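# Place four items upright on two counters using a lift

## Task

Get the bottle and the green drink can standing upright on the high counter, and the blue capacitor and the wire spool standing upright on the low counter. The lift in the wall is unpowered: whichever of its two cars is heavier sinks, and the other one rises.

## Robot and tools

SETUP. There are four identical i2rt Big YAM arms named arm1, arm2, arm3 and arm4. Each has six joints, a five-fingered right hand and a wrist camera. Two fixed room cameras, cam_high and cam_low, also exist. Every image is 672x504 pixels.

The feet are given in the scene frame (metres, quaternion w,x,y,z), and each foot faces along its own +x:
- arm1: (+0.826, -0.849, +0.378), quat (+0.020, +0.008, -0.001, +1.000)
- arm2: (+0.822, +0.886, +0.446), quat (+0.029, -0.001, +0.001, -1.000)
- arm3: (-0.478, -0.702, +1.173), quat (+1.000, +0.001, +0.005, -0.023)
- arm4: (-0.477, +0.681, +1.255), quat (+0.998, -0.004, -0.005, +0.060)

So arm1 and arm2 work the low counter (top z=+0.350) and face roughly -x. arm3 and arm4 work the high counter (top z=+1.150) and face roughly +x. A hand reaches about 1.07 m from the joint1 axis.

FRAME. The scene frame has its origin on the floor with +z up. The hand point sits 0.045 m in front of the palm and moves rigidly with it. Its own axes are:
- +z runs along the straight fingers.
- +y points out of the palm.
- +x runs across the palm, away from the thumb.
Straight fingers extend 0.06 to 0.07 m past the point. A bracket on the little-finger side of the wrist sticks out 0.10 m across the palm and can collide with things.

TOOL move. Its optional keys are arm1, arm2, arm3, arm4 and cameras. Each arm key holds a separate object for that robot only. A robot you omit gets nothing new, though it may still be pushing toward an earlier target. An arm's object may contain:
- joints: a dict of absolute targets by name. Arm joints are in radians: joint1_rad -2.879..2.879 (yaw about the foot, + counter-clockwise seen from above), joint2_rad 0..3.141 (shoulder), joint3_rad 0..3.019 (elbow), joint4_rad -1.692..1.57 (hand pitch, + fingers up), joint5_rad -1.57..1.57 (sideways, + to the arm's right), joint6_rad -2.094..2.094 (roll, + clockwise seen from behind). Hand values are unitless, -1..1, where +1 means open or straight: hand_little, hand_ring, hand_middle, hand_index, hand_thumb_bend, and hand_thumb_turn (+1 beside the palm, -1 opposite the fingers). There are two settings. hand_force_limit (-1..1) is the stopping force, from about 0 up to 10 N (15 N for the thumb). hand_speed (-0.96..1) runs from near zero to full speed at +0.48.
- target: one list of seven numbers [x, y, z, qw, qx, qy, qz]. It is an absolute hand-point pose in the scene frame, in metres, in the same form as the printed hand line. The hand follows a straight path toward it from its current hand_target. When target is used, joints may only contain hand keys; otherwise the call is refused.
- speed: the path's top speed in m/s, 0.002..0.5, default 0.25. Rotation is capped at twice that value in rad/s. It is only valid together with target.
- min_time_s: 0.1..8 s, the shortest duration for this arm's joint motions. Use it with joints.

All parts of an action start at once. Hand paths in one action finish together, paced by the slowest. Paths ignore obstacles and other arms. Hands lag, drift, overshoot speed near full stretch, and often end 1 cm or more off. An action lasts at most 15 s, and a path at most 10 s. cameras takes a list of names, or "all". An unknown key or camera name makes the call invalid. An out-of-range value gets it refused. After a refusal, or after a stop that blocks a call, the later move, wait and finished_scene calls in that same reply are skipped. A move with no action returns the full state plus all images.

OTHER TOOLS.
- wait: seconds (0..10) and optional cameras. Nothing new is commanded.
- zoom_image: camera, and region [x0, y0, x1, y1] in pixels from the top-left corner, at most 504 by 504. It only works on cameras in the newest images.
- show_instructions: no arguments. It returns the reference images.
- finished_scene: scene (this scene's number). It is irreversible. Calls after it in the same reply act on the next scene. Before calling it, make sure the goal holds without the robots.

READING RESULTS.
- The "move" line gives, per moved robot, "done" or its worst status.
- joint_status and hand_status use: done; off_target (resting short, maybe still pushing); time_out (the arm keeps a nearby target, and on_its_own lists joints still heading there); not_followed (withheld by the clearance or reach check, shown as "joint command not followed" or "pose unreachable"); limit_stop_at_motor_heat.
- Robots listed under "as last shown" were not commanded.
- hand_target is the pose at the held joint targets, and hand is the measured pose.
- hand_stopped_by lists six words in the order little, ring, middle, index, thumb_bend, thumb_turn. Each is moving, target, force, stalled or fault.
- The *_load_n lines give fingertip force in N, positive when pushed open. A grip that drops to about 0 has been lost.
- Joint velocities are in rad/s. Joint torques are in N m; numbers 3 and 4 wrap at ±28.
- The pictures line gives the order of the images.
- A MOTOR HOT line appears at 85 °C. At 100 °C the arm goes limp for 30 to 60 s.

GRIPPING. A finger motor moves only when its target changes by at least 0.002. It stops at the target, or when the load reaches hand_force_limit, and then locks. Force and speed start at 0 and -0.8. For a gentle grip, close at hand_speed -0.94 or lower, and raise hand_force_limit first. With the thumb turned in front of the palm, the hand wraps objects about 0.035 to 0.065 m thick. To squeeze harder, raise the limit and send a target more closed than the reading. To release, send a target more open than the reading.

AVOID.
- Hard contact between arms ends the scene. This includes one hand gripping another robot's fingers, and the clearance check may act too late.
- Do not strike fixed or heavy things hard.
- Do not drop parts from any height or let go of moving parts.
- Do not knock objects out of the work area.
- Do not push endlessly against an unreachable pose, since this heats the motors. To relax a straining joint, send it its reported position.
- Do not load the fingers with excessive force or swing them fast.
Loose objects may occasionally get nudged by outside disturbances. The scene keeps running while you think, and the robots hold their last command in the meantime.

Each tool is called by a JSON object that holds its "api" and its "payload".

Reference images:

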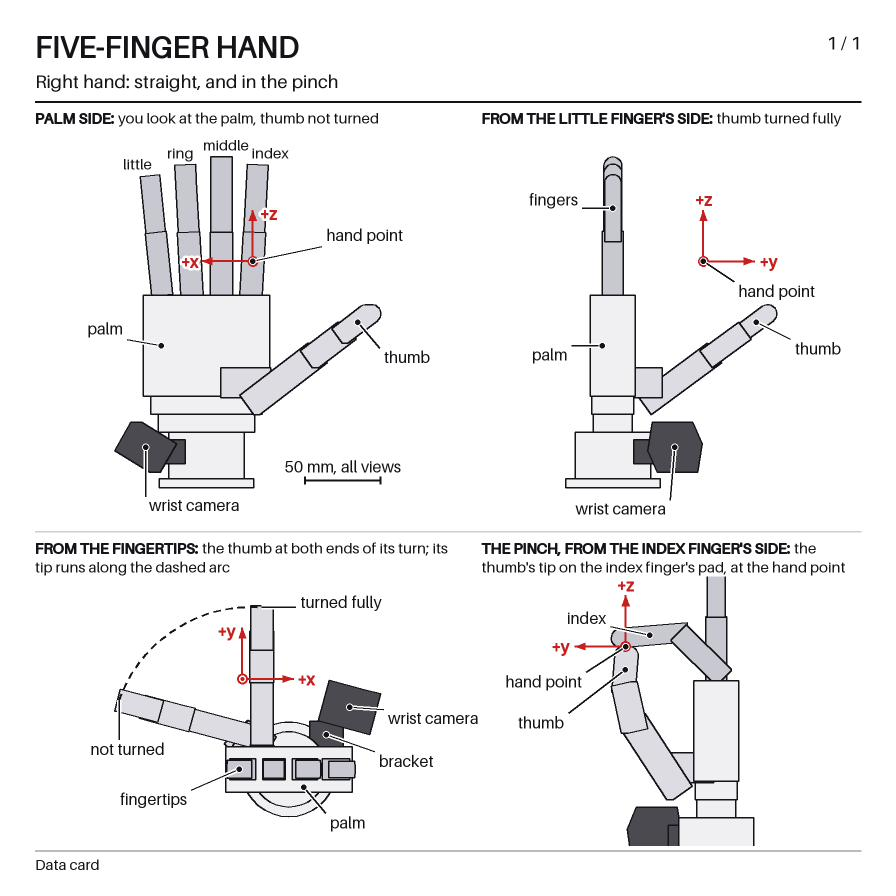

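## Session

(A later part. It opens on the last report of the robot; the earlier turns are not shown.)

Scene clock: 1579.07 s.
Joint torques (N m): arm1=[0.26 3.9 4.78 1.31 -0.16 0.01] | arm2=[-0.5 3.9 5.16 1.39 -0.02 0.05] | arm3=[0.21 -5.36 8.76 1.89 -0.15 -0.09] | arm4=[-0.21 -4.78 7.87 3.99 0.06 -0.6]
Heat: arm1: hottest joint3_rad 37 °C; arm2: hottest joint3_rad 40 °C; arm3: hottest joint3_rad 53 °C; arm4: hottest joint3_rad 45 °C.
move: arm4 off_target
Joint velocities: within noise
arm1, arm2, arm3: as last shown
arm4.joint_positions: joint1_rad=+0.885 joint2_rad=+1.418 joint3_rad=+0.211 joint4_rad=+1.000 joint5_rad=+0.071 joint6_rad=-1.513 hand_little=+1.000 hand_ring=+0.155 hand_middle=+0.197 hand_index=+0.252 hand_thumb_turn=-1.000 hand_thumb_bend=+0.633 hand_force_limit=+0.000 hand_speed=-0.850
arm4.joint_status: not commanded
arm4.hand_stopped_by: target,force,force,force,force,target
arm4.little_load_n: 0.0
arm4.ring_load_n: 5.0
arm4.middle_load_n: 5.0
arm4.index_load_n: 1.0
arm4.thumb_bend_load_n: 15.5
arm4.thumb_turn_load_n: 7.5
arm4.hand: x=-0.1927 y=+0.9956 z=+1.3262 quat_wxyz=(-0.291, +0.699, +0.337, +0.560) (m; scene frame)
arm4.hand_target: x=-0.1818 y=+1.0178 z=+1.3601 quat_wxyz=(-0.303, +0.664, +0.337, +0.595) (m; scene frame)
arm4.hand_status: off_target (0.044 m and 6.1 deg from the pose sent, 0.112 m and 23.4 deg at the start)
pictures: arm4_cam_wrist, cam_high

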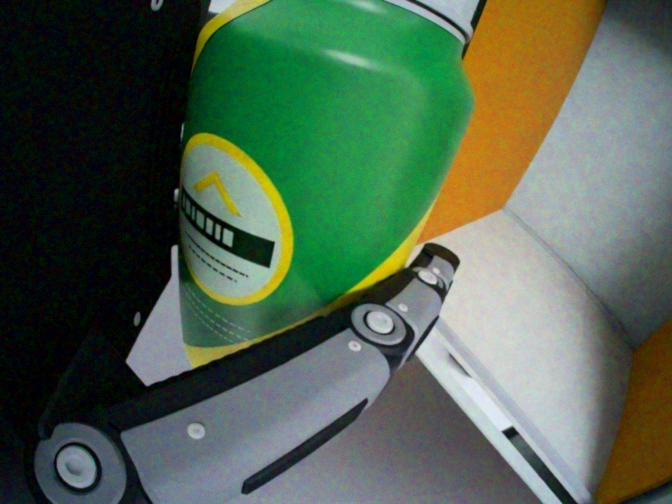

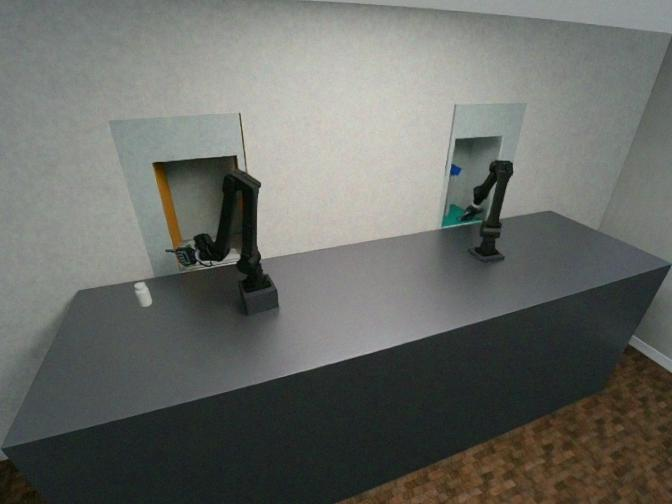

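{"api": "move", "payload": {"arm4": {"target":[-0.15,1.10,1.27,-0.3182,0.6355,0.3238,0.6245],"speed":0.12}, "cameras": ["arm4_cam_wrist"]}}

Scene clock: 1585.60 s.
Joint torques (N m): arm1=[0.26 3.9 4.79 1.29 -0.16 0.01] | arm2=[-0.56 3.9 5.16 1.4 -0.02 0.04] | arm3=[0.21 -5.36 8.76 1.89 -0.15 -0.09] | arm4=[0.09 -10.4 3.47 3.93 0.26 -0.61]
Heat: arm1: hottest joint3_rad 37 °C; arm2: hottest joint3_rad 40 °C; arm3: hottest joint3_rad 53 °C; arm4: hottest joint3_rad 45 °C.
move: arm4 off_target
Joint velocities: within noise
arm1.joint_positions: joint1_rad=-0.310 joint2_rad=+0.796 joint3_rad=+2.084 joint4_rad=-1.385 joint5_rad=+0.005 joint6_rad=-1.210 hand_little=+1.000 hand_ring=+1.000 hand_middle=+1.000 hand_index=+1.000 hand_thumb_turn=-1.000 hand_thumb_bend=+1.000 hand_force_limit=+0.000 hand_speed=-0.750
arm1.joint_status: not commanded
arm1.hand_stopped_by: target,target,target,target,target,target
arm1.little_load_n: 0.0
arm1.ring_load_n: 0.0
arm1.middle_load_n: 0.0
arm1.index_load_n: 0.0
arm1.thumb_bend_load_n: 0.0
arm1.thumb_turn_load_n: 0.5
arm1.hand: x=+0.6902 y=-0.7463 z=+1.1202 quat_wxyz=(-0.678, +0.259, +0.688, -0.003) (m; scene frame)
arm1.hand_target: x=+0.6914 y=-0.7499 z=+1.1212 quat_wxyz=(-0.677, +0.258, +0.690, -0.011) (m; scene frame)
arm1.hand_status: not commanded
arm2.joint_positions: joint1_rad=+0.908 joint2_rad=+0.796 joint3_rad=+2.087 joint4_rad=-1.380 joint5_rad=+0.012 joint6_rad=-1.214 hand_little=+1.000 hand_ring=+1.000 hand_middle=+1.000 hand_index=+1.000 hand_thumb_turn=-1.000 hand_thumb_bend=+1.000 hand_force_limit=+0.000 hand_speed=-0.750
arm2.joint_status: not commanded
arm2.hand_stopped_by: target,target,target,target,target,target
arm2.little_load_n: 0.0
arm2.ring_load_n: 0.0
arm2.middle_load_n: 0.0
arm2.index_load_n: 0.0
arm2.thumb_bend_load_n: 0.0
arm2.thumb_turn_load_n: 0.5
arm2.hand: x=+0.6851 y=+0.7696 z=+1.1885 quat_wxyz=(+0.536, +0.218, -0.705, +0.410) (m; scene frame)
arm2.hand_target: x=+0.6870 y=+0.7720 z=+1.1870 quat_wxyz=(+0.531, +0.212, -0.711, +0.410) (m; scene frame)
arm2.hand_status: not commanded
arm3.joint_positions: joint1_rad=-0.462 joint2_rad=+1.532 joint3_rad=+0.818 joint4_rad=-0.237 joint5_rad=-0.111 joint6_rad=-0.142 hand_little=+1.000 hand_ring=+1.000 hand_middle=+1.000 hand_index=+1.000 hand_thumb_turn=+1.000 hand_thumb_bend=+0.800 hand_force_limit=+0.400 hand_speed=-0.400
arm3.joint_status: not commanded
arm3.hand_stopped_by: target,target,target,target,target,target
arm3.little_load_n: 0.0
arm3.ring_load_n: -0.5
arm3.middle_load_n: -0.5
arm3.index_load_n: 0.0
arm3.thumb_bend_load_n: 0.0
arm3.thumb_turn_load_n: 0.0
arm3.hand: x=-0.0505 y=-0.8915 z=+1.1768 quat_wxyz=(-0.179, +0.553, -0.776, +0.246) (m; scene frame)
arm3.hand_target: x=-0.0360 y=-0.8939 z=+1.1637 quat_wxyz=(-0.178, +0.561, -0.771, +0.243) (m; scene frame)
arm3.hand_status: not commanded
arm4.joint_positions: joint1_rad=+0.939 joint2_rad=+2.060 joint3_rad=+0.475 joint4_rad=+1.484 joint5_rad=+0.119 joint6_rad=-1.517 hand_little=+1.000 hand_ring=+0.155 hand_middle=+0.197 hand_index=+0.252 hand_thumb_turn=-1.000 hand_thumb_bend=+0.633 hand_force_limit=+0.000 hand_speed=-0.850
arm4.joint_status: not commanded
arm4.hand_stopped_by: target,force,force,force,force,target
arm4.little_load_n: 0.0
arm4.ring_load_n: 5.0
arm4.middle_load_n: 5.0
arm4.index_load_n: 1.0
arm4.thumb_bend_load_n: 16.0
arm4.thumb_turn_load_n: 8.0
arm4.hand: x=-0.1564 y=+1.0854 z=+1.2467 quat_wxyz=(-0.312, +0.666, +0.325, +0.594) (m; scene frame)
arm4.hand_target: x=-0.1505 y=+1.0992 z=+1.2699 quat_wxyz=(-0.318, +0.636, +0.324, +0.624) (m; scene frame)
arm4.hand_status: off_target (0.028 m and 5.0 deg from the pose sent, 0.126 m and 10.9 deg at the start)
pictures: arm4_cam_wrist

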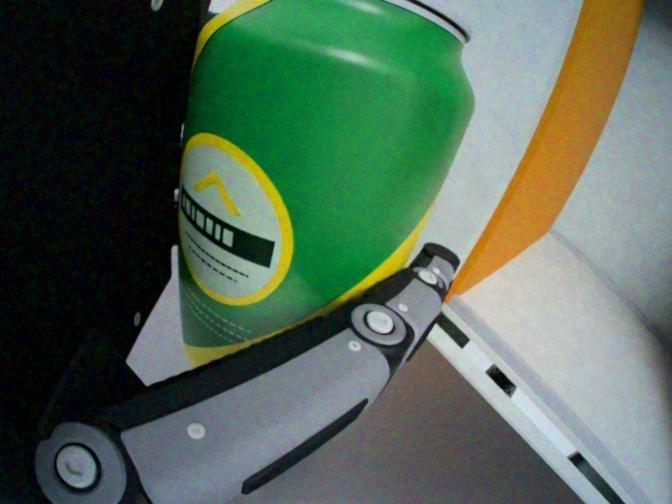

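{"api": "move", "payload": {"arm4": {"target":[-0.142,1.16,1.245,-0.3182,0.6355,0.3238,0.6245],"speed":0.08}}}

Scene clock: 1590.10 s.
Joint torques (N m): arm1=[0.26 3.84 4.77 1.29 -0.16 0.01] | arm2=[-0.56 3.9 5.16 1.4 -0.02 0.05] | arm3=[0.21 -5.36 8.76 1.89 -0.15 -0.09] | arm4=[-0.15 -12.34 4.33 2.18 0.29 -0.6]
Heat: arm1: hottest joint3_rad 37 °C; arm2: hottest joint3_rad 40 °C; arm3: hottest joint3_rad 53 °C; arm4: hottest joint3_rad 45 °C.
move: arm4 off_target
Joint velocities: within noise
arm1, arm2, arm3: as last shown
arm1.thumb_turn_load_n: 0.0
arm2.thumb_turn_load_n: 0.0
arm3.ring_load_n: 0.0
arm4.joint_positions: joint1_rad=+0.995 joint2_rad=+2.165 joint3_rad=+0.646 joint4_rad=+1.458 joint5_rad=+0.174 joint6_rad=-1.517 hand_little=+1.000 hand_ring=+0.155 hand_middle=+0.197 hand_index=+0.252 hand_thumb_turn=-1.000 hand_thumb_bend=+0.633 hand_force_limit=+0.000 hand_speed=-0.850
arm4.joint_status: not commanded
arm4.hand_stopped_by: target,force,force,force,force,target
arm4.little_load_n: 0.0
arm4.ring_load_n: 5.0
arm4.middle_load_n: 4.5
arm4.index_load_n: 1.0
arm4.thumb_bend_load_n: 16.0
arm4.thumb_turn_load_n: 7.5
arm4.hand: x=-0.1472 y=+1.1457 z=+1.2307 quat_wxyz=(-0.320, +0.654, +0.320, +0.607) (m; scene frame)
arm4.hand_target: x=-0.1424 y=+1.1596 z=+1.2453 quat_wxyz=(-0.318, +0.636, +0.324, +0.624) (m; scene frame)
arm4.hand_status: off_target (0.021 m and 2.9 deg from the pose sent, 0.076 m and 5.0 deg at the start)
pictures: none

{"api": "move", "payload": {"arm4": {"target":[-0.142,1.16,1.218,-0.3139,0.6436,0.3279,0.6161],"speed":0.04}}}

{"api": "move", "payload": {"arm4": {"target":[-0.142,1.16,1.205,-0.3139,0.6436,0.3279,0.6161],"speed":0.03}}}

Scene clock: 1595.87 s.
Joint torques (N m): arm1=[0.32 3.84 4.78 1.31 -0.15 0.01] | arm2=[-0.56 3.9 5.16 1.4 -0.02 0.04] | arm3=[0.21 -5.36 8.76 1.89 -0.15 -0.09] | arm4=[-0.67 -12.34 3.71 2.99 0.23 -0.52]
Heat: arm1: hottest joint3_rad 37 °C; arm2: hottest joint3_rad 40 °C; arm3: hottest joint3_rad 53 °C; arm4: hottest joint3_rad 44 °C.
move: arm4 off_target
Joint velocities: within noise
arm1, arm2, arm3: as last shown
arm1.thumb_turn_load_n: 0.5
arm2.index_load_n: 0.5
arm2.thumb_turn_load_n: 0.5
arm4.joint_positions: joint1_rad=+0.995 joint2_rad=+2.228 joint3_rad=+0.673 joint4_rad=+1.458 joint5_rad=+0.176 joint6_rad=-1.520 hand_little=+1.000 hand_ring=+0.155 hand_middle=+0.197 hand_index=+0.252 hand_thumb_turn=-1.000 hand_thumb_bend=+0.633 hand_force_limit=+0.000 hand_speed=-0.850
arm4.joint_status: not commanded
arm4.hand_stopped_by: target,force,force,force,force,target
arm4.little_load_n: 0.0
arm4.ring_load_n: 5.0
arm4.middle_load_n: 4.5
arm4.index_load_n: 1.0
arm4.thumb_bend_load_n: 15.5
arm4.thumb_turn_load_n: 7.0
arm4.hand: x=-0.1460 y=+1.1465 z=+1.2041 quat_wxyz=(-0.310, +0.663, +0.327, +0.597) (m; scene frame)
arm4.hand_target: x=-0.1424 y=+1.1594 z=+1.2182 quat_wxyz=(-0.314, +0.644, +0.328, +0.616) (m; scene frame)
arm4.hand_status: off_target (0.020 m and 3.1 deg from the pose sent, 0.020 m and 1.9 deg at the start)
pictures: none

Scene clock: 1596.87 s.
Joint torques (N m): arm1=[0.26 3.84 4.78 1.32 -0.16 0.01] | arm2=[-0.56 3.96 5.16 1.4 -0.02 0.05] | arm3=[0.21 -5.36 8.76 1.89 -0.15 -0.09] | arm4=[-0.32 -11.4 3.08 2.89 0.18 -0.39]
Heat: arm1: hottest joint3_rad 37 °C; arm2: hottest joint3_rad 40 °C; arm3: hottest joint3_rad 53 °C; arm4: hottest joint3_rad 44 °C.
move: arm4 done
Joint velocities: within noise
arm1, arm2, arm3: as last shown
arm2.index_load_n: 0.0
arm2.thumb_bend_load_n: -0.5
arm4.joint_positions: joint1_rad=+0.995 joint2_rad=+2.255 joint3_rad=+0.697 joint4_rad=+1.488 joint5_rad=+0.179 joint6_rad=-1.530 hand_little=+1.000 hand_ring=+0.155 hand_middle=+0.197 hand_index=+0.252 hand_thumb_turn=-1.000 hand_thumb_bend=+0.633 hand_force_limit=+0.000 hand_speed=-0.850
arm4.joint_status: not commanded
arm4.hand_stopped_by: target,force,force,force,force,target
arm4.little_load_n: 0.0
arm4.ring_load_n: 4.5
arm4.middle_load_n: 4.5
arm4.index_load_n: 1.0
arm4.thumb_bend_load_n: 16.0
arm4.thumb_turn_load_n: 6.0
arm4.hand: x=-0.1423 y=+1.1521 z=+1.2035 quat_wxyz=(-0.313, +0.655, +0.324, +0.607) (m; scene frame)
arm4.hand_target: x=-0.1419 y=+1.1596 z=+1.2052 quat_wxyz=(-0.313, +0.644, +0.327, +0.616) (m; scene frame)
arm4.hand_status: done (0.008 m and 1.7 deg from the pose sent, 0.014 m and 3.1 deg at the start)
pictures: none

{"api": "move", "payload": {"arm4": {"target":[-0.142,1.158,1.2,-0.3082,0.6542,0.3334,0.6048],"speed":0.03}, "cameras": ["arm4_cam_wrist","cam_high"]}}

{"api": "zoom_image", "payload": {"camera": "cam_high", "region": [110, 150, 310, 350]}}

Scene clock: 1601.83 s.
Joint torques (N m): arm1=[0.26 3.84 4.78 1.29 -0.15 0.01] | arm2=[-0.56 3.96 5.16 1.4 -0.02 0.05] | arm3=[0.21 -5.36 8.76 1.89 -0.15 -0.09] | arm4=[-0.62 -12.34 2.63 1.16 -0.02 -0.36]
Heat: arm1: hottest joint3_rad 37 °C; arm2: hottest joint3_rad 40 °C; arm3: hottest joint3_rad 53 °C; arm4: hottest joint3_rad 44 °C.
move: arm4 done
Joint velocities: within noise
arm1, arm2, arm3: as last shown
arm2.thumb_bend_load_n: 0.0
arm4.joint_positions: joint1_rad=+0.995 joint2_rad=+2.255 joint3_rad=+0.697 joint4_rad=+1.487 joint5_rad=+0.179 joint6_rad=-1.530 hand_little=+1.000 hand_ring=+0.155 hand_middle=+0.197 hand_index=+0.252 hand_thumb_turn=-1.000 hand_thumb_bend=+0.633 hand_force_limit=+0.000 hand_speed=-0.850
arm4.joint_status: not commanded
arm4.hand_stopped_by: target,force,force,force,force,target
arm4.little_load_n: 0.0
arm4.ring_load_n: 4.5
arm4.middle_load_n: 4.5
arm4.index_load_n: 1.0
arm4.thumb_bend_load_n: 15.5
arm4.thumb_turn_load_n: 5.5
arm4.hand: x=-0.1423 y=+1.1520 z=+1.2031 quat_wxyz=(-0.312, +0.655, +0.324, +0.607) (m; scene frame)
arm4.hand_target: x=-0.1420 y=+1.1578 z=+1.2000 quat_wxyz=(-0.308, +0.654, +0.333, +0.605) (m; scene frame)
arm4.hand_status: done (0.007 m and 1.2 deg from the pose sent, 0.007 m and 1.2 deg at the start)
pictures: arm4_cam_wrist, cam_high

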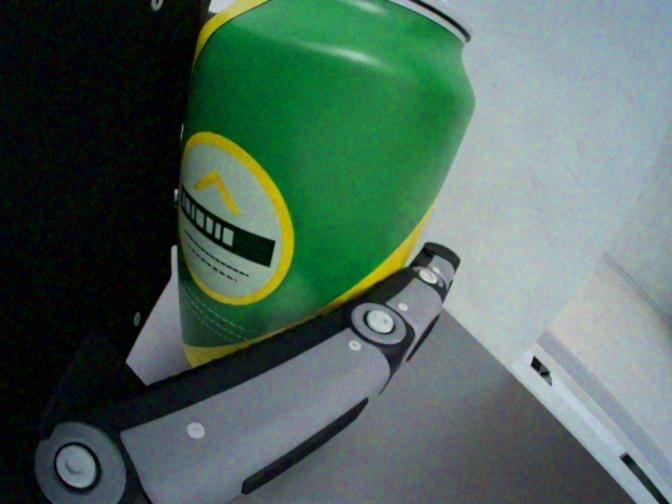

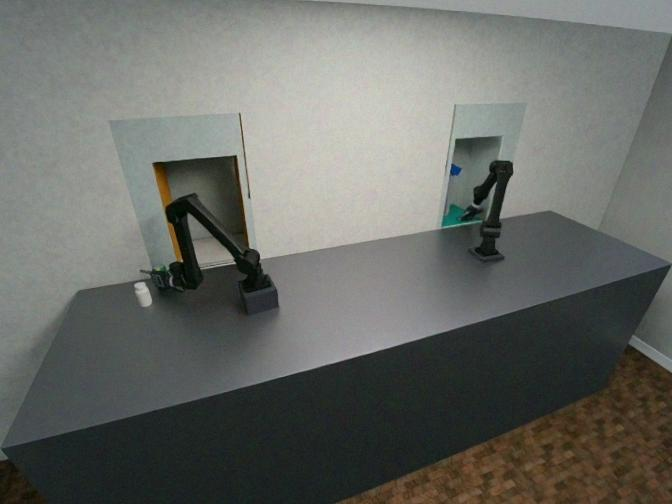

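Scaled by 2.520 from the camera's 672x504 image, which has a finer 960x720 frame.

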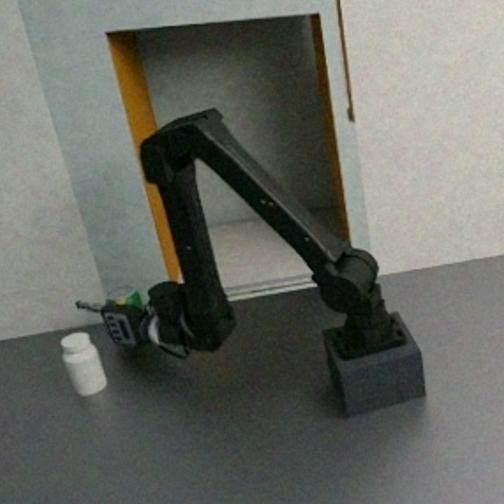

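{"api": "move", "payload": {"arm4": {"joints":{"hand_speed":-0.75,"hand_index":1,"hand_middle":1,"hand_ring":1,"hand_thumb_bend":1}}, "cameras": ["arm4_cam_wrist"]}}

Scene clock: 1605.57 s.
Joint torques (N m): arm1=[0.32 3.84 4.79 1.31 -0.16 0.01] | arm2=[-0.56 3.9 5.18 1.4 -0.02 0.05] | arm3=[0.21 -5.36 8.75 1.89 -0.15 -0.08] | arm4=[-0.38 -12.4 2.66 1.39 0.01 -0.32]
Heat: arm1: hottest joint3_rad 37 °C; arm2: hottest joint3_rad 40 °C; arm3: hottest joint3_rad 53 °C; arm4: hottest joint3_rad 43 °C.
move: arm4 done
Joint velocities: within noise
arm1, arm2, arm3: as last shown
arm3.thumb_turn_load_n: -0.5
arm4.joint_positions: joint1_rad=+0.995 joint2_rad=+2.255 joint3_rad=+0.697 joint4_rad=+1.479 joint5_rad=+0.176 joint6_rad=-1.530 hand_little=+1.000 hand_ring=+1.000 hand_middle=+1.000 hand_index=+1.000 hand_thumb_turn=-1.000 hand_thumb_bend=+1.000 hand_force_limit=+0.000 hand_speed=-0.750
arm4.joint_status: all done
arm4.hand_stopped_by: target,target,target,target,target,target
arm4.little_load_n: 0.0
arm4.ring_load_n: 0.0
arm4.middle_load_n: 0.0
arm4.index_load_n: 0.0
arm4.thumb_bend_load_n: 0.0
arm4.thumb_turn_load_n: 0.5
arm4.hand: x=-0.1429 y=+1.1522 z=+1.2011 quat_wxyz=(-0.311, +0.657, +0.327, +0.604) (m; scene frame)
arm4.hand_target: x=-0.1423 y=+1.1582 z=+1.1999 quat_wxyz=(-0.309, +0.654, +0.334, +0.604) (m; scene frame)
arm4.hand_status: not commanded
pictures: arm4_cam_wrist

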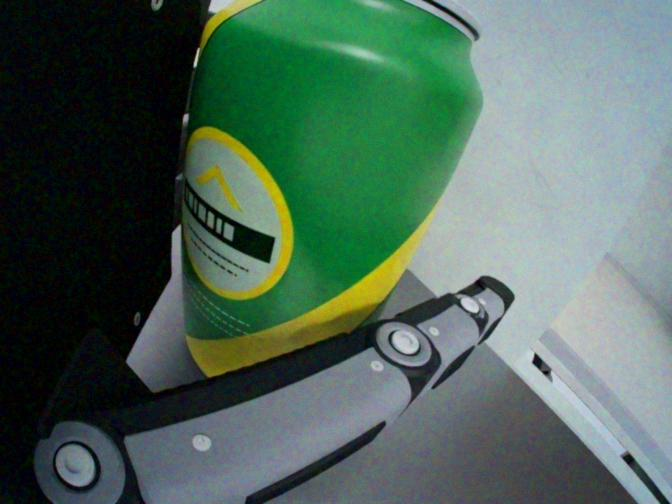

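{"api": "move", "payload": {"arm4": {"target":[-0.195,1.087,1.24,-0.2978,0.6724,0.3426,0.5846],"speed":0.1}, "cameras": ["arm4_cam_wrist"]}}

Scene clock: 1612.07 s.
Joint torques (N m): arm1=[0.26 3.84 4.77 1.29 -0.16 0.01] | arm2=[-0.56 3.9 5.16 1.39 -0.02 0.05] | arm3=[0.21 -5.36 8.75 1.89 -0.14 -0.09] | arm4=[-0.03 -11.52 0.42 1.44 0.26 -0.15]
Heat: arm1: hottest joint3_rad 37 °C; arm2: hottest joint3_rad 40 °C; arm3: hottest joint3_rad 53 °C; arm4: hottest joint3_rad 43 °C.
move: arm4 done
Joint velocities: within noise
arm1, arm2, arm3: as last shown
arm1.thumb_bend_load_n: -0.5
arm3.thumb_turn_load_n: 0.0
arm4.joint_positions: joint1_rad=+1.040 joint2_rad=+2.068 joint3_rad=+0.443 joint4_rad=+1.479 joint5_rad=+0.219 joint6_rad=-1.530 hand_little=+1.000 hand_ring=+1.000 hand_middle=+1.000 hand_index=+1.000 hand_thumb_turn=-1.000 hand_thumb_bend=+1.000 hand_force_limit=+0.000 hand_speed=-0.750
arm4.joint_status: not commanded
arm4.hand_stopped_by: target,target,target,target,target,target
arm4.little_load_n: 0.0
arm4.ring_load_n: 0.0
arm4.middle_load_n: 0.0
arm4.index_load_n: 0.0
arm4.thumb_bend_load_n: 0.0
arm4.thumb_turn_load_n: 0.0
arm4.hand: x=-0.1915 y=+1.0854 z=+1.2354 quat_wxyz=(-0.295, +0.673, +0.342, +0.585) (m; scene frame)
arm4.hand_target: x=-0.1949 y=+1.0867 z=+1.2400 quat_wxyz=(-0.298, +0.672, +0.342, +0.585) (m; scene frame)
arm4.hand_status: done (0.006 m and 0.4 deg from the pose sent, 0.092 m and 3.7 deg at the start)
pictures: arm4_cam_wrist

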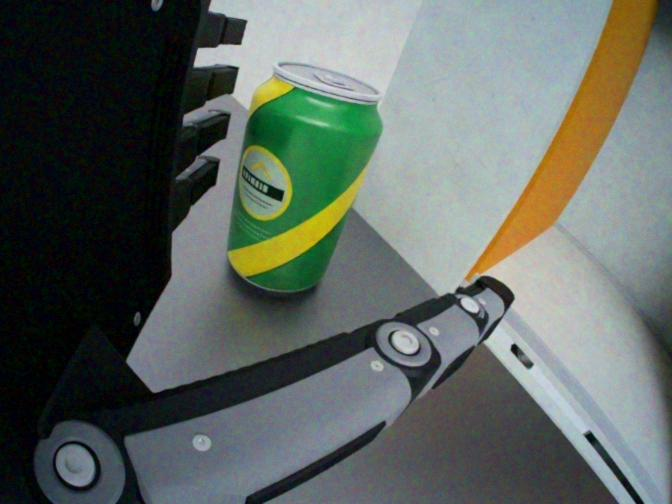

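{"api": "move", "payload": {"arm4": {"target":[-0.225,1.03,1.36,-0.2978,0.6724,0.3426,0.5846],"speed":0.15}, "arm3": {"target":[-0.11,-0.865,1.26,-0.178,0.561,-0.771,0.243],"speed":0.05}, "cameras": ["arm4_cam_wrist","cam_high"]}}

Scene clock: 1618.53 s.
Joint torques (N m): arm1=[0.38 3.84 4.78 1.31 -0.16 0.01] | arm2=[-0.56 3.9 5.16 1.4 -0.02 0.05] | arm3=[-1.49 -8.29 6.87 0.35 -0.28 -0.09] | arm4=[0.03 -6.18 4.38 1.4 0.28 -0.1]
Heat: arm1: hottest joint3_rad 37 °C; arm2: hottest joint3_rad 40 °C; arm3: hottest joint3_rad 53 °C; arm4: hottest joint3_rad 42 °C.
move: arm3 done; arm4 done
Joint velocities: within noise
arm1, arm2: as last shown
arm1.thumb_bend_load_n: 0.0
arm1.thumb_turn_load_n: 0.0
arm2.thumb_turn_load_n: 0.0
arm3.joint_positions: joint1_rad=-0.470 joint2_rad=+1.237 joint3_rad=+0.785 joint4_rad=-0.498 joint5_rad=-0.120 joint6_rad=-0.157 hand_little=+1.000 hand_ring=+1.000 hand_middle=+1.000 hand_index=+1.000 hand_thumb_turn=+1.000 hand_thumb_bend=+0.800 hand_force_limit=+0.400 hand_speed=-0.400
arm3.joint_status: not commanded
arm3.hand_stopped_by: target,target,target,target,target,target
arm3.little_load_n: 0.0
arm3.ring_load_n: 0.0
arm3.middle_load_n: 0.0
arm3.index_load_n: 0.0
arm3.thumb_bend_load_n: 0.0
arm3.thumb_turn_load_n: 0.0
arm3.hand: x=-0.1014 y=-0.8655 z=+1.2601 quat_wxyz=(-0.181, +0.557, -0.772, +0.246) (m; scene frame)
arm3.hand_target: x=-0.1097 y=-0.8652 z=+1.2599 quat_wxyz=(-0.177, +0.558, -0.774, +0.243) (m; scene frame)
arm3.hand_status: done (0.009 m and 0.7 deg from the pose sent, 0.106 m and 1.1 deg at the start)
arm4.joint_positions: joint1_rad=+1.055 joint2_rad=+1.364 joint3_rad=+0.250 joint4_rad=+0.971 joint5_rad=+0.232 joint6_rad=-1.530 hand_little=+1.000 hand_ring=+1.000 hand_middle=+1.000 hand_index=+1.000 hand_thumb_turn=-1.000 hand_thumb_bend=+1.000 hand_force_limit=+0.000 hand_speed=-0.750
arm4.joint_status: not commanded
arm4.hand_stopped_by: target,target,target,target,target,target
arm4.little_load_n: 0.0
arm4.ring_load_n: 0.0
arm4.middle_load_n: 0.0
arm4.index_load_n: 0.0
arm4.thumb_bend_load_n: 0.0
arm4.thumb_turn_load_n: 0.5
arm4.hand: x=-0.2213 y=+1.0307 z=+1.3590 quat_wxyz=(-0.295, +0.672, +0.342, +0.587) (m; scene frame)
arm4.hand_target: x=-0.2250 y=+1.0301 z=+1.3598 quat_wxyz=(-0.298, +0.672, +0.343, +0.585) (m; scene frame)
arm4.hand_status: done (0.004 m and 0.4 deg from the pose sent, 0.140 m and 0.4 deg at the start)
pictures: arm4_cam_wrist, cam_high

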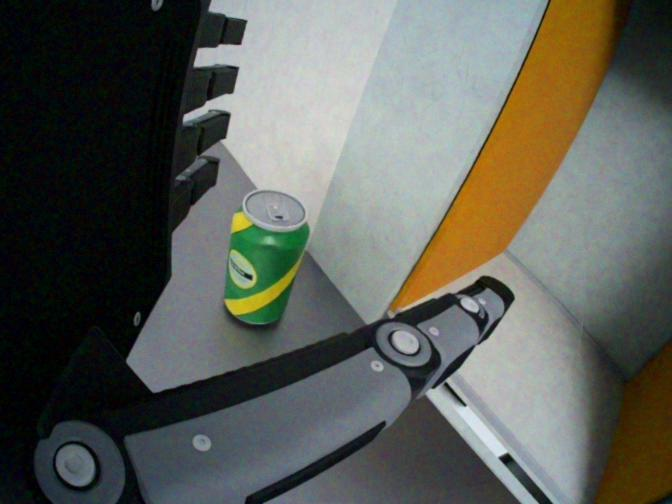

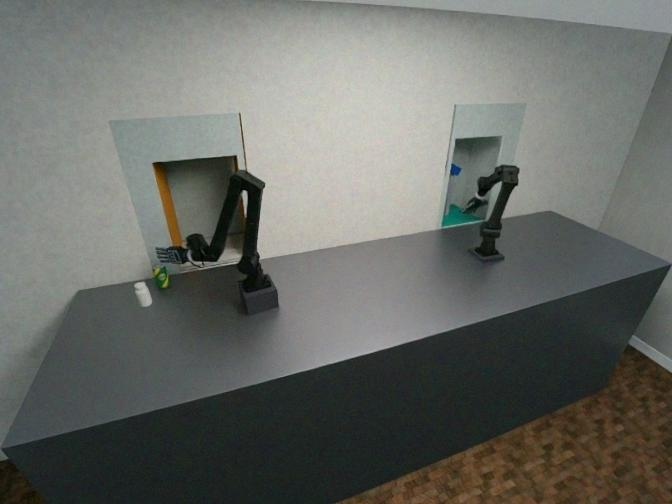

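{"api": "wait", "payload": {"seconds": 1, "cameras": ["cam_low","cam_high"]}}

{"api": "zoom_image", "payload": {"camera": "cam_high", "region": [100, 210, 260, 330]}}

Scene clock: 1622.00 s.
Joint torques (N m): arm1=[0.26 3.84 4.77 1.32 -0.16 0.01] | arm2=[-0.56 3.9 5.15 1.39 -0.02 0.04] | arm3=[-1.49 -8.23 6.89 0.35 -0.28 -0.1] | arm4=[-0.03 -6.07 4.45 1.47 0.26 -0.11]
Heat: arm1: hottest joint3_rad 37 °C; arm2: hottest joint3_rad 40 °C; arm3: hottest joint3_rad 53 °C; arm4: hottest joint3_rad 42 °C.
Joint velocities: within noise
arm1.joint_positions: joint1_rad=-0.310 joint2_rad=+0.796 joint3_rad=+2.084 joint4_rad=-1.385 joint5_rad=+0.005 joint6_rad=-1.210 hand_little=+1.000 hand_ring=+1.000 hand_middle=+1.000 hand_index=+1.000 hand_thumb_turn=-1.000 hand_thumb_bend=+1.000 hand_force_limit=+0.000 hand_speed=-0.750
arm1.joint_status: not commanded
arm1.hand_stopped_by: target,target,target,target,target,target
arm1.little_load_n: 0.0
arm1.ring_load_n: 0.0
arm1.middle_load_n: 0.0
arm1.index_load_n: 0.5
arm1.thumb_bend_load_n: 0.0
arm1.thumb_turn_load_n: 0.5
arm1.hand: x=+0.6902 y=-0.7463 z=+1.1202 quat_wxyz=(-0.678, +0.259, +0.688, -0.003) (m; scene frame)
arm1.hand_target: x=+0.6914 y=-0.7499 z=+1.1212 quat_wxyz=(-0.677, +0.258, +0.690, -0.011) (m; scene frame)
arm1.hand_status: not commanded
arm2.joint_positions: joint1_rad=+0.908 joint2_rad=+0.796 joint3_rad=+2.087 joint4_rad=-1.380 joint5_rad=+0.012 joint6_rad=-1.214 hand_little=+1.000 hand_ring=+1.000 hand_middle=+1.000 hand_index=+1.000 hand_thumb_turn=-1.000 hand_thumb_bend=+1.000 hand_force_limit=+0.000 hand_speed=-0.750
arm2.joint_status: not commanded
arm2.hand_stopped_by: target,target,target,target,target,target
arm2.little_load_n: 0.0
arm2.ring_load_n: 0.0
arm2.middle_load_n: 0.0
arm2.index_load_n: 0.0
arm2.thumb_bend_load_n: 0.0
arm2.thumb_turn_load_n: 0.0
arm2.hand: x=+0.6851 y=+0.7696 z=+1.1885 quat_wxyz=(+0.536, +0.218, -0.705, +0.410) (m; scene frame)
arm2.hand_target: x=+0.6870 y=+0.7720 z=+1.1870 quat_wxyz=(+0.531, +0.212, -0.711, +0.410) (m; scene frame)
arm2.hand_status: not commanded
arm3.joint_positions: joint1_rad=-0.470 joint2_rad=+1.237 joint3_rad=+0.785 joint4_rad=-0.498 joint5_rad=-0.120 joint6_rad=-0.158 hand_little=+1.000 hand_ring=+1.000 hand_middle=+1.000 hand_index=+1.000 hand_thumb_turn=+1.000 hand_thumb_bend=+0.800 hand_force_limit=+0.400 hand_speed=-0.400
arm3.joint_status: not commanded
arm3.hand_stopped_by: target,target,target,target,target,target
arm3.little_load_n: 0.0
arm3.ring_load_n: 0.0
arm3.middle_load_n: 0.0
arm3.index_load_n: 0.0
arm3.thumb_bend_load_n: 0.0
arm3.thumb_turn_load_n: 0.0
arm3.hand: x=-0.1014 y=-0.8656 z=+1.2600 quat_wxyz=(-0.181, +0.558, -0.772, +0.247) (m; scene frame)
arm3.hand_target: x=-0.1098 y=-0.8653 z=+1.2599 quat_wxyz=(-0.177, +0.558, -0.773, +0.243) (m; scene frame)
arm3.hand_status: done (0.009 m and 0.6 deg from the pose sent, 0.106 m and 1.1 deg at the start)
arm4.joint_positions: joint1_rad=+1.055 joint2_rad=+1.364 joint3_rad=+0.250 joint4_rad=+0.971 joint5_rad=+0.232 joint6_rad=-1.530 hand_little=+1.000 hand_ring=+1.000 hand_middle=+1.000 hand_index=+1.000 hand_thumb_turn=-1.000 hand_thumb_bend=+1.000 hand_force_limit=+0.000 hand_speed=-0.750
arm4.joint_status: not commanded
arm4.hand_stopped_by: target,target,target,target,target,target
arm4.little_load_n: 0.0
arm4.ring_load_n: 0.0
arm4.middle_load_n: 0.0
arm4.index_load_n: 0.0
arm4.thumb_bend_load_n: -0.5
arm4.thumb_turn_load_n: 0.5
arm4.hand: x=-0.2213 y=+1.0307 z=+1.3590 quat_wxyz=(-0.295, +0.672, +0.342, +0.587) (m; scene frame)
arm4.hand_target: x=-0.2250 y=+1.0301 z=+1.3598 quat_wxyz=(-0.298, +0.672, +0.343, +0.585) (m; scene frame)
arm4.hand_status: done (0.004 m and 0.4 deg from the pose sent, 0.140 m and 0.4 deg at the start)
wait: 1.00 s; at rest from the start
pictures: cam_high, cam_low

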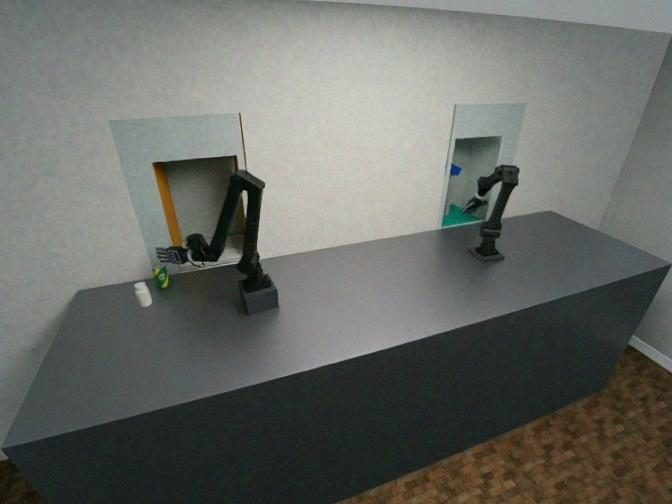

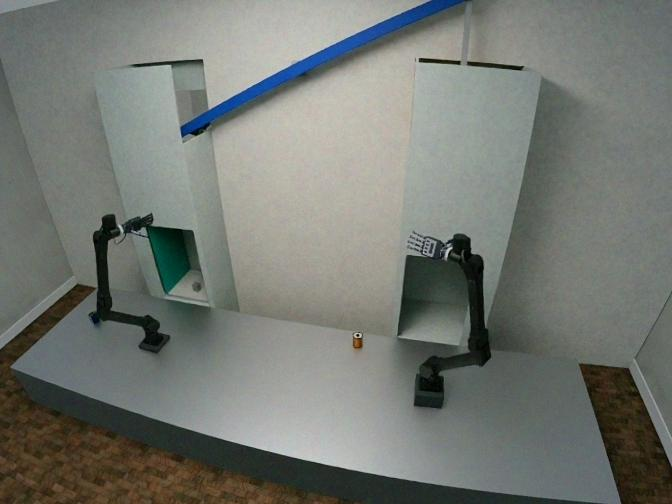

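Scaled by 3.150 from the camera's 672x504 image, which has a finer 960x720 frame.

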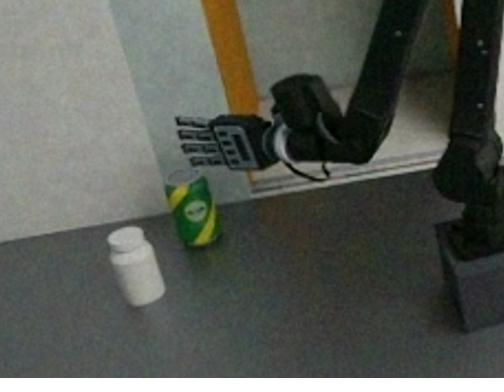

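{"api": "zoom_image", "payload": {"camera": "cam_low", "region": [60, 240, 400, 380]}}

Scaled by 1.482 from the camera's 672x504 image, which has a finer 960x720 frame.

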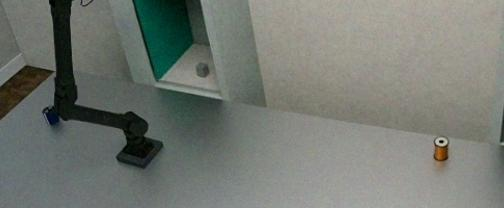

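{"api": "zoom_image", "payload": {"camera": "cam_low", "region": [70, 290, 130, 340]}}

Scaled by 8.400 from the camera's 672x504 image, which has a finer 960x720 frame.

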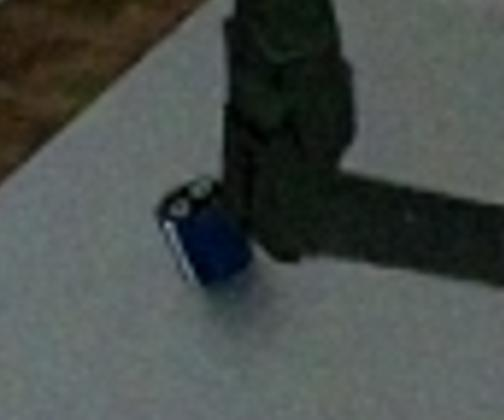

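{"api": "finished_scene", "payload": {"scene": 2}}

The scene is finished: the task was done.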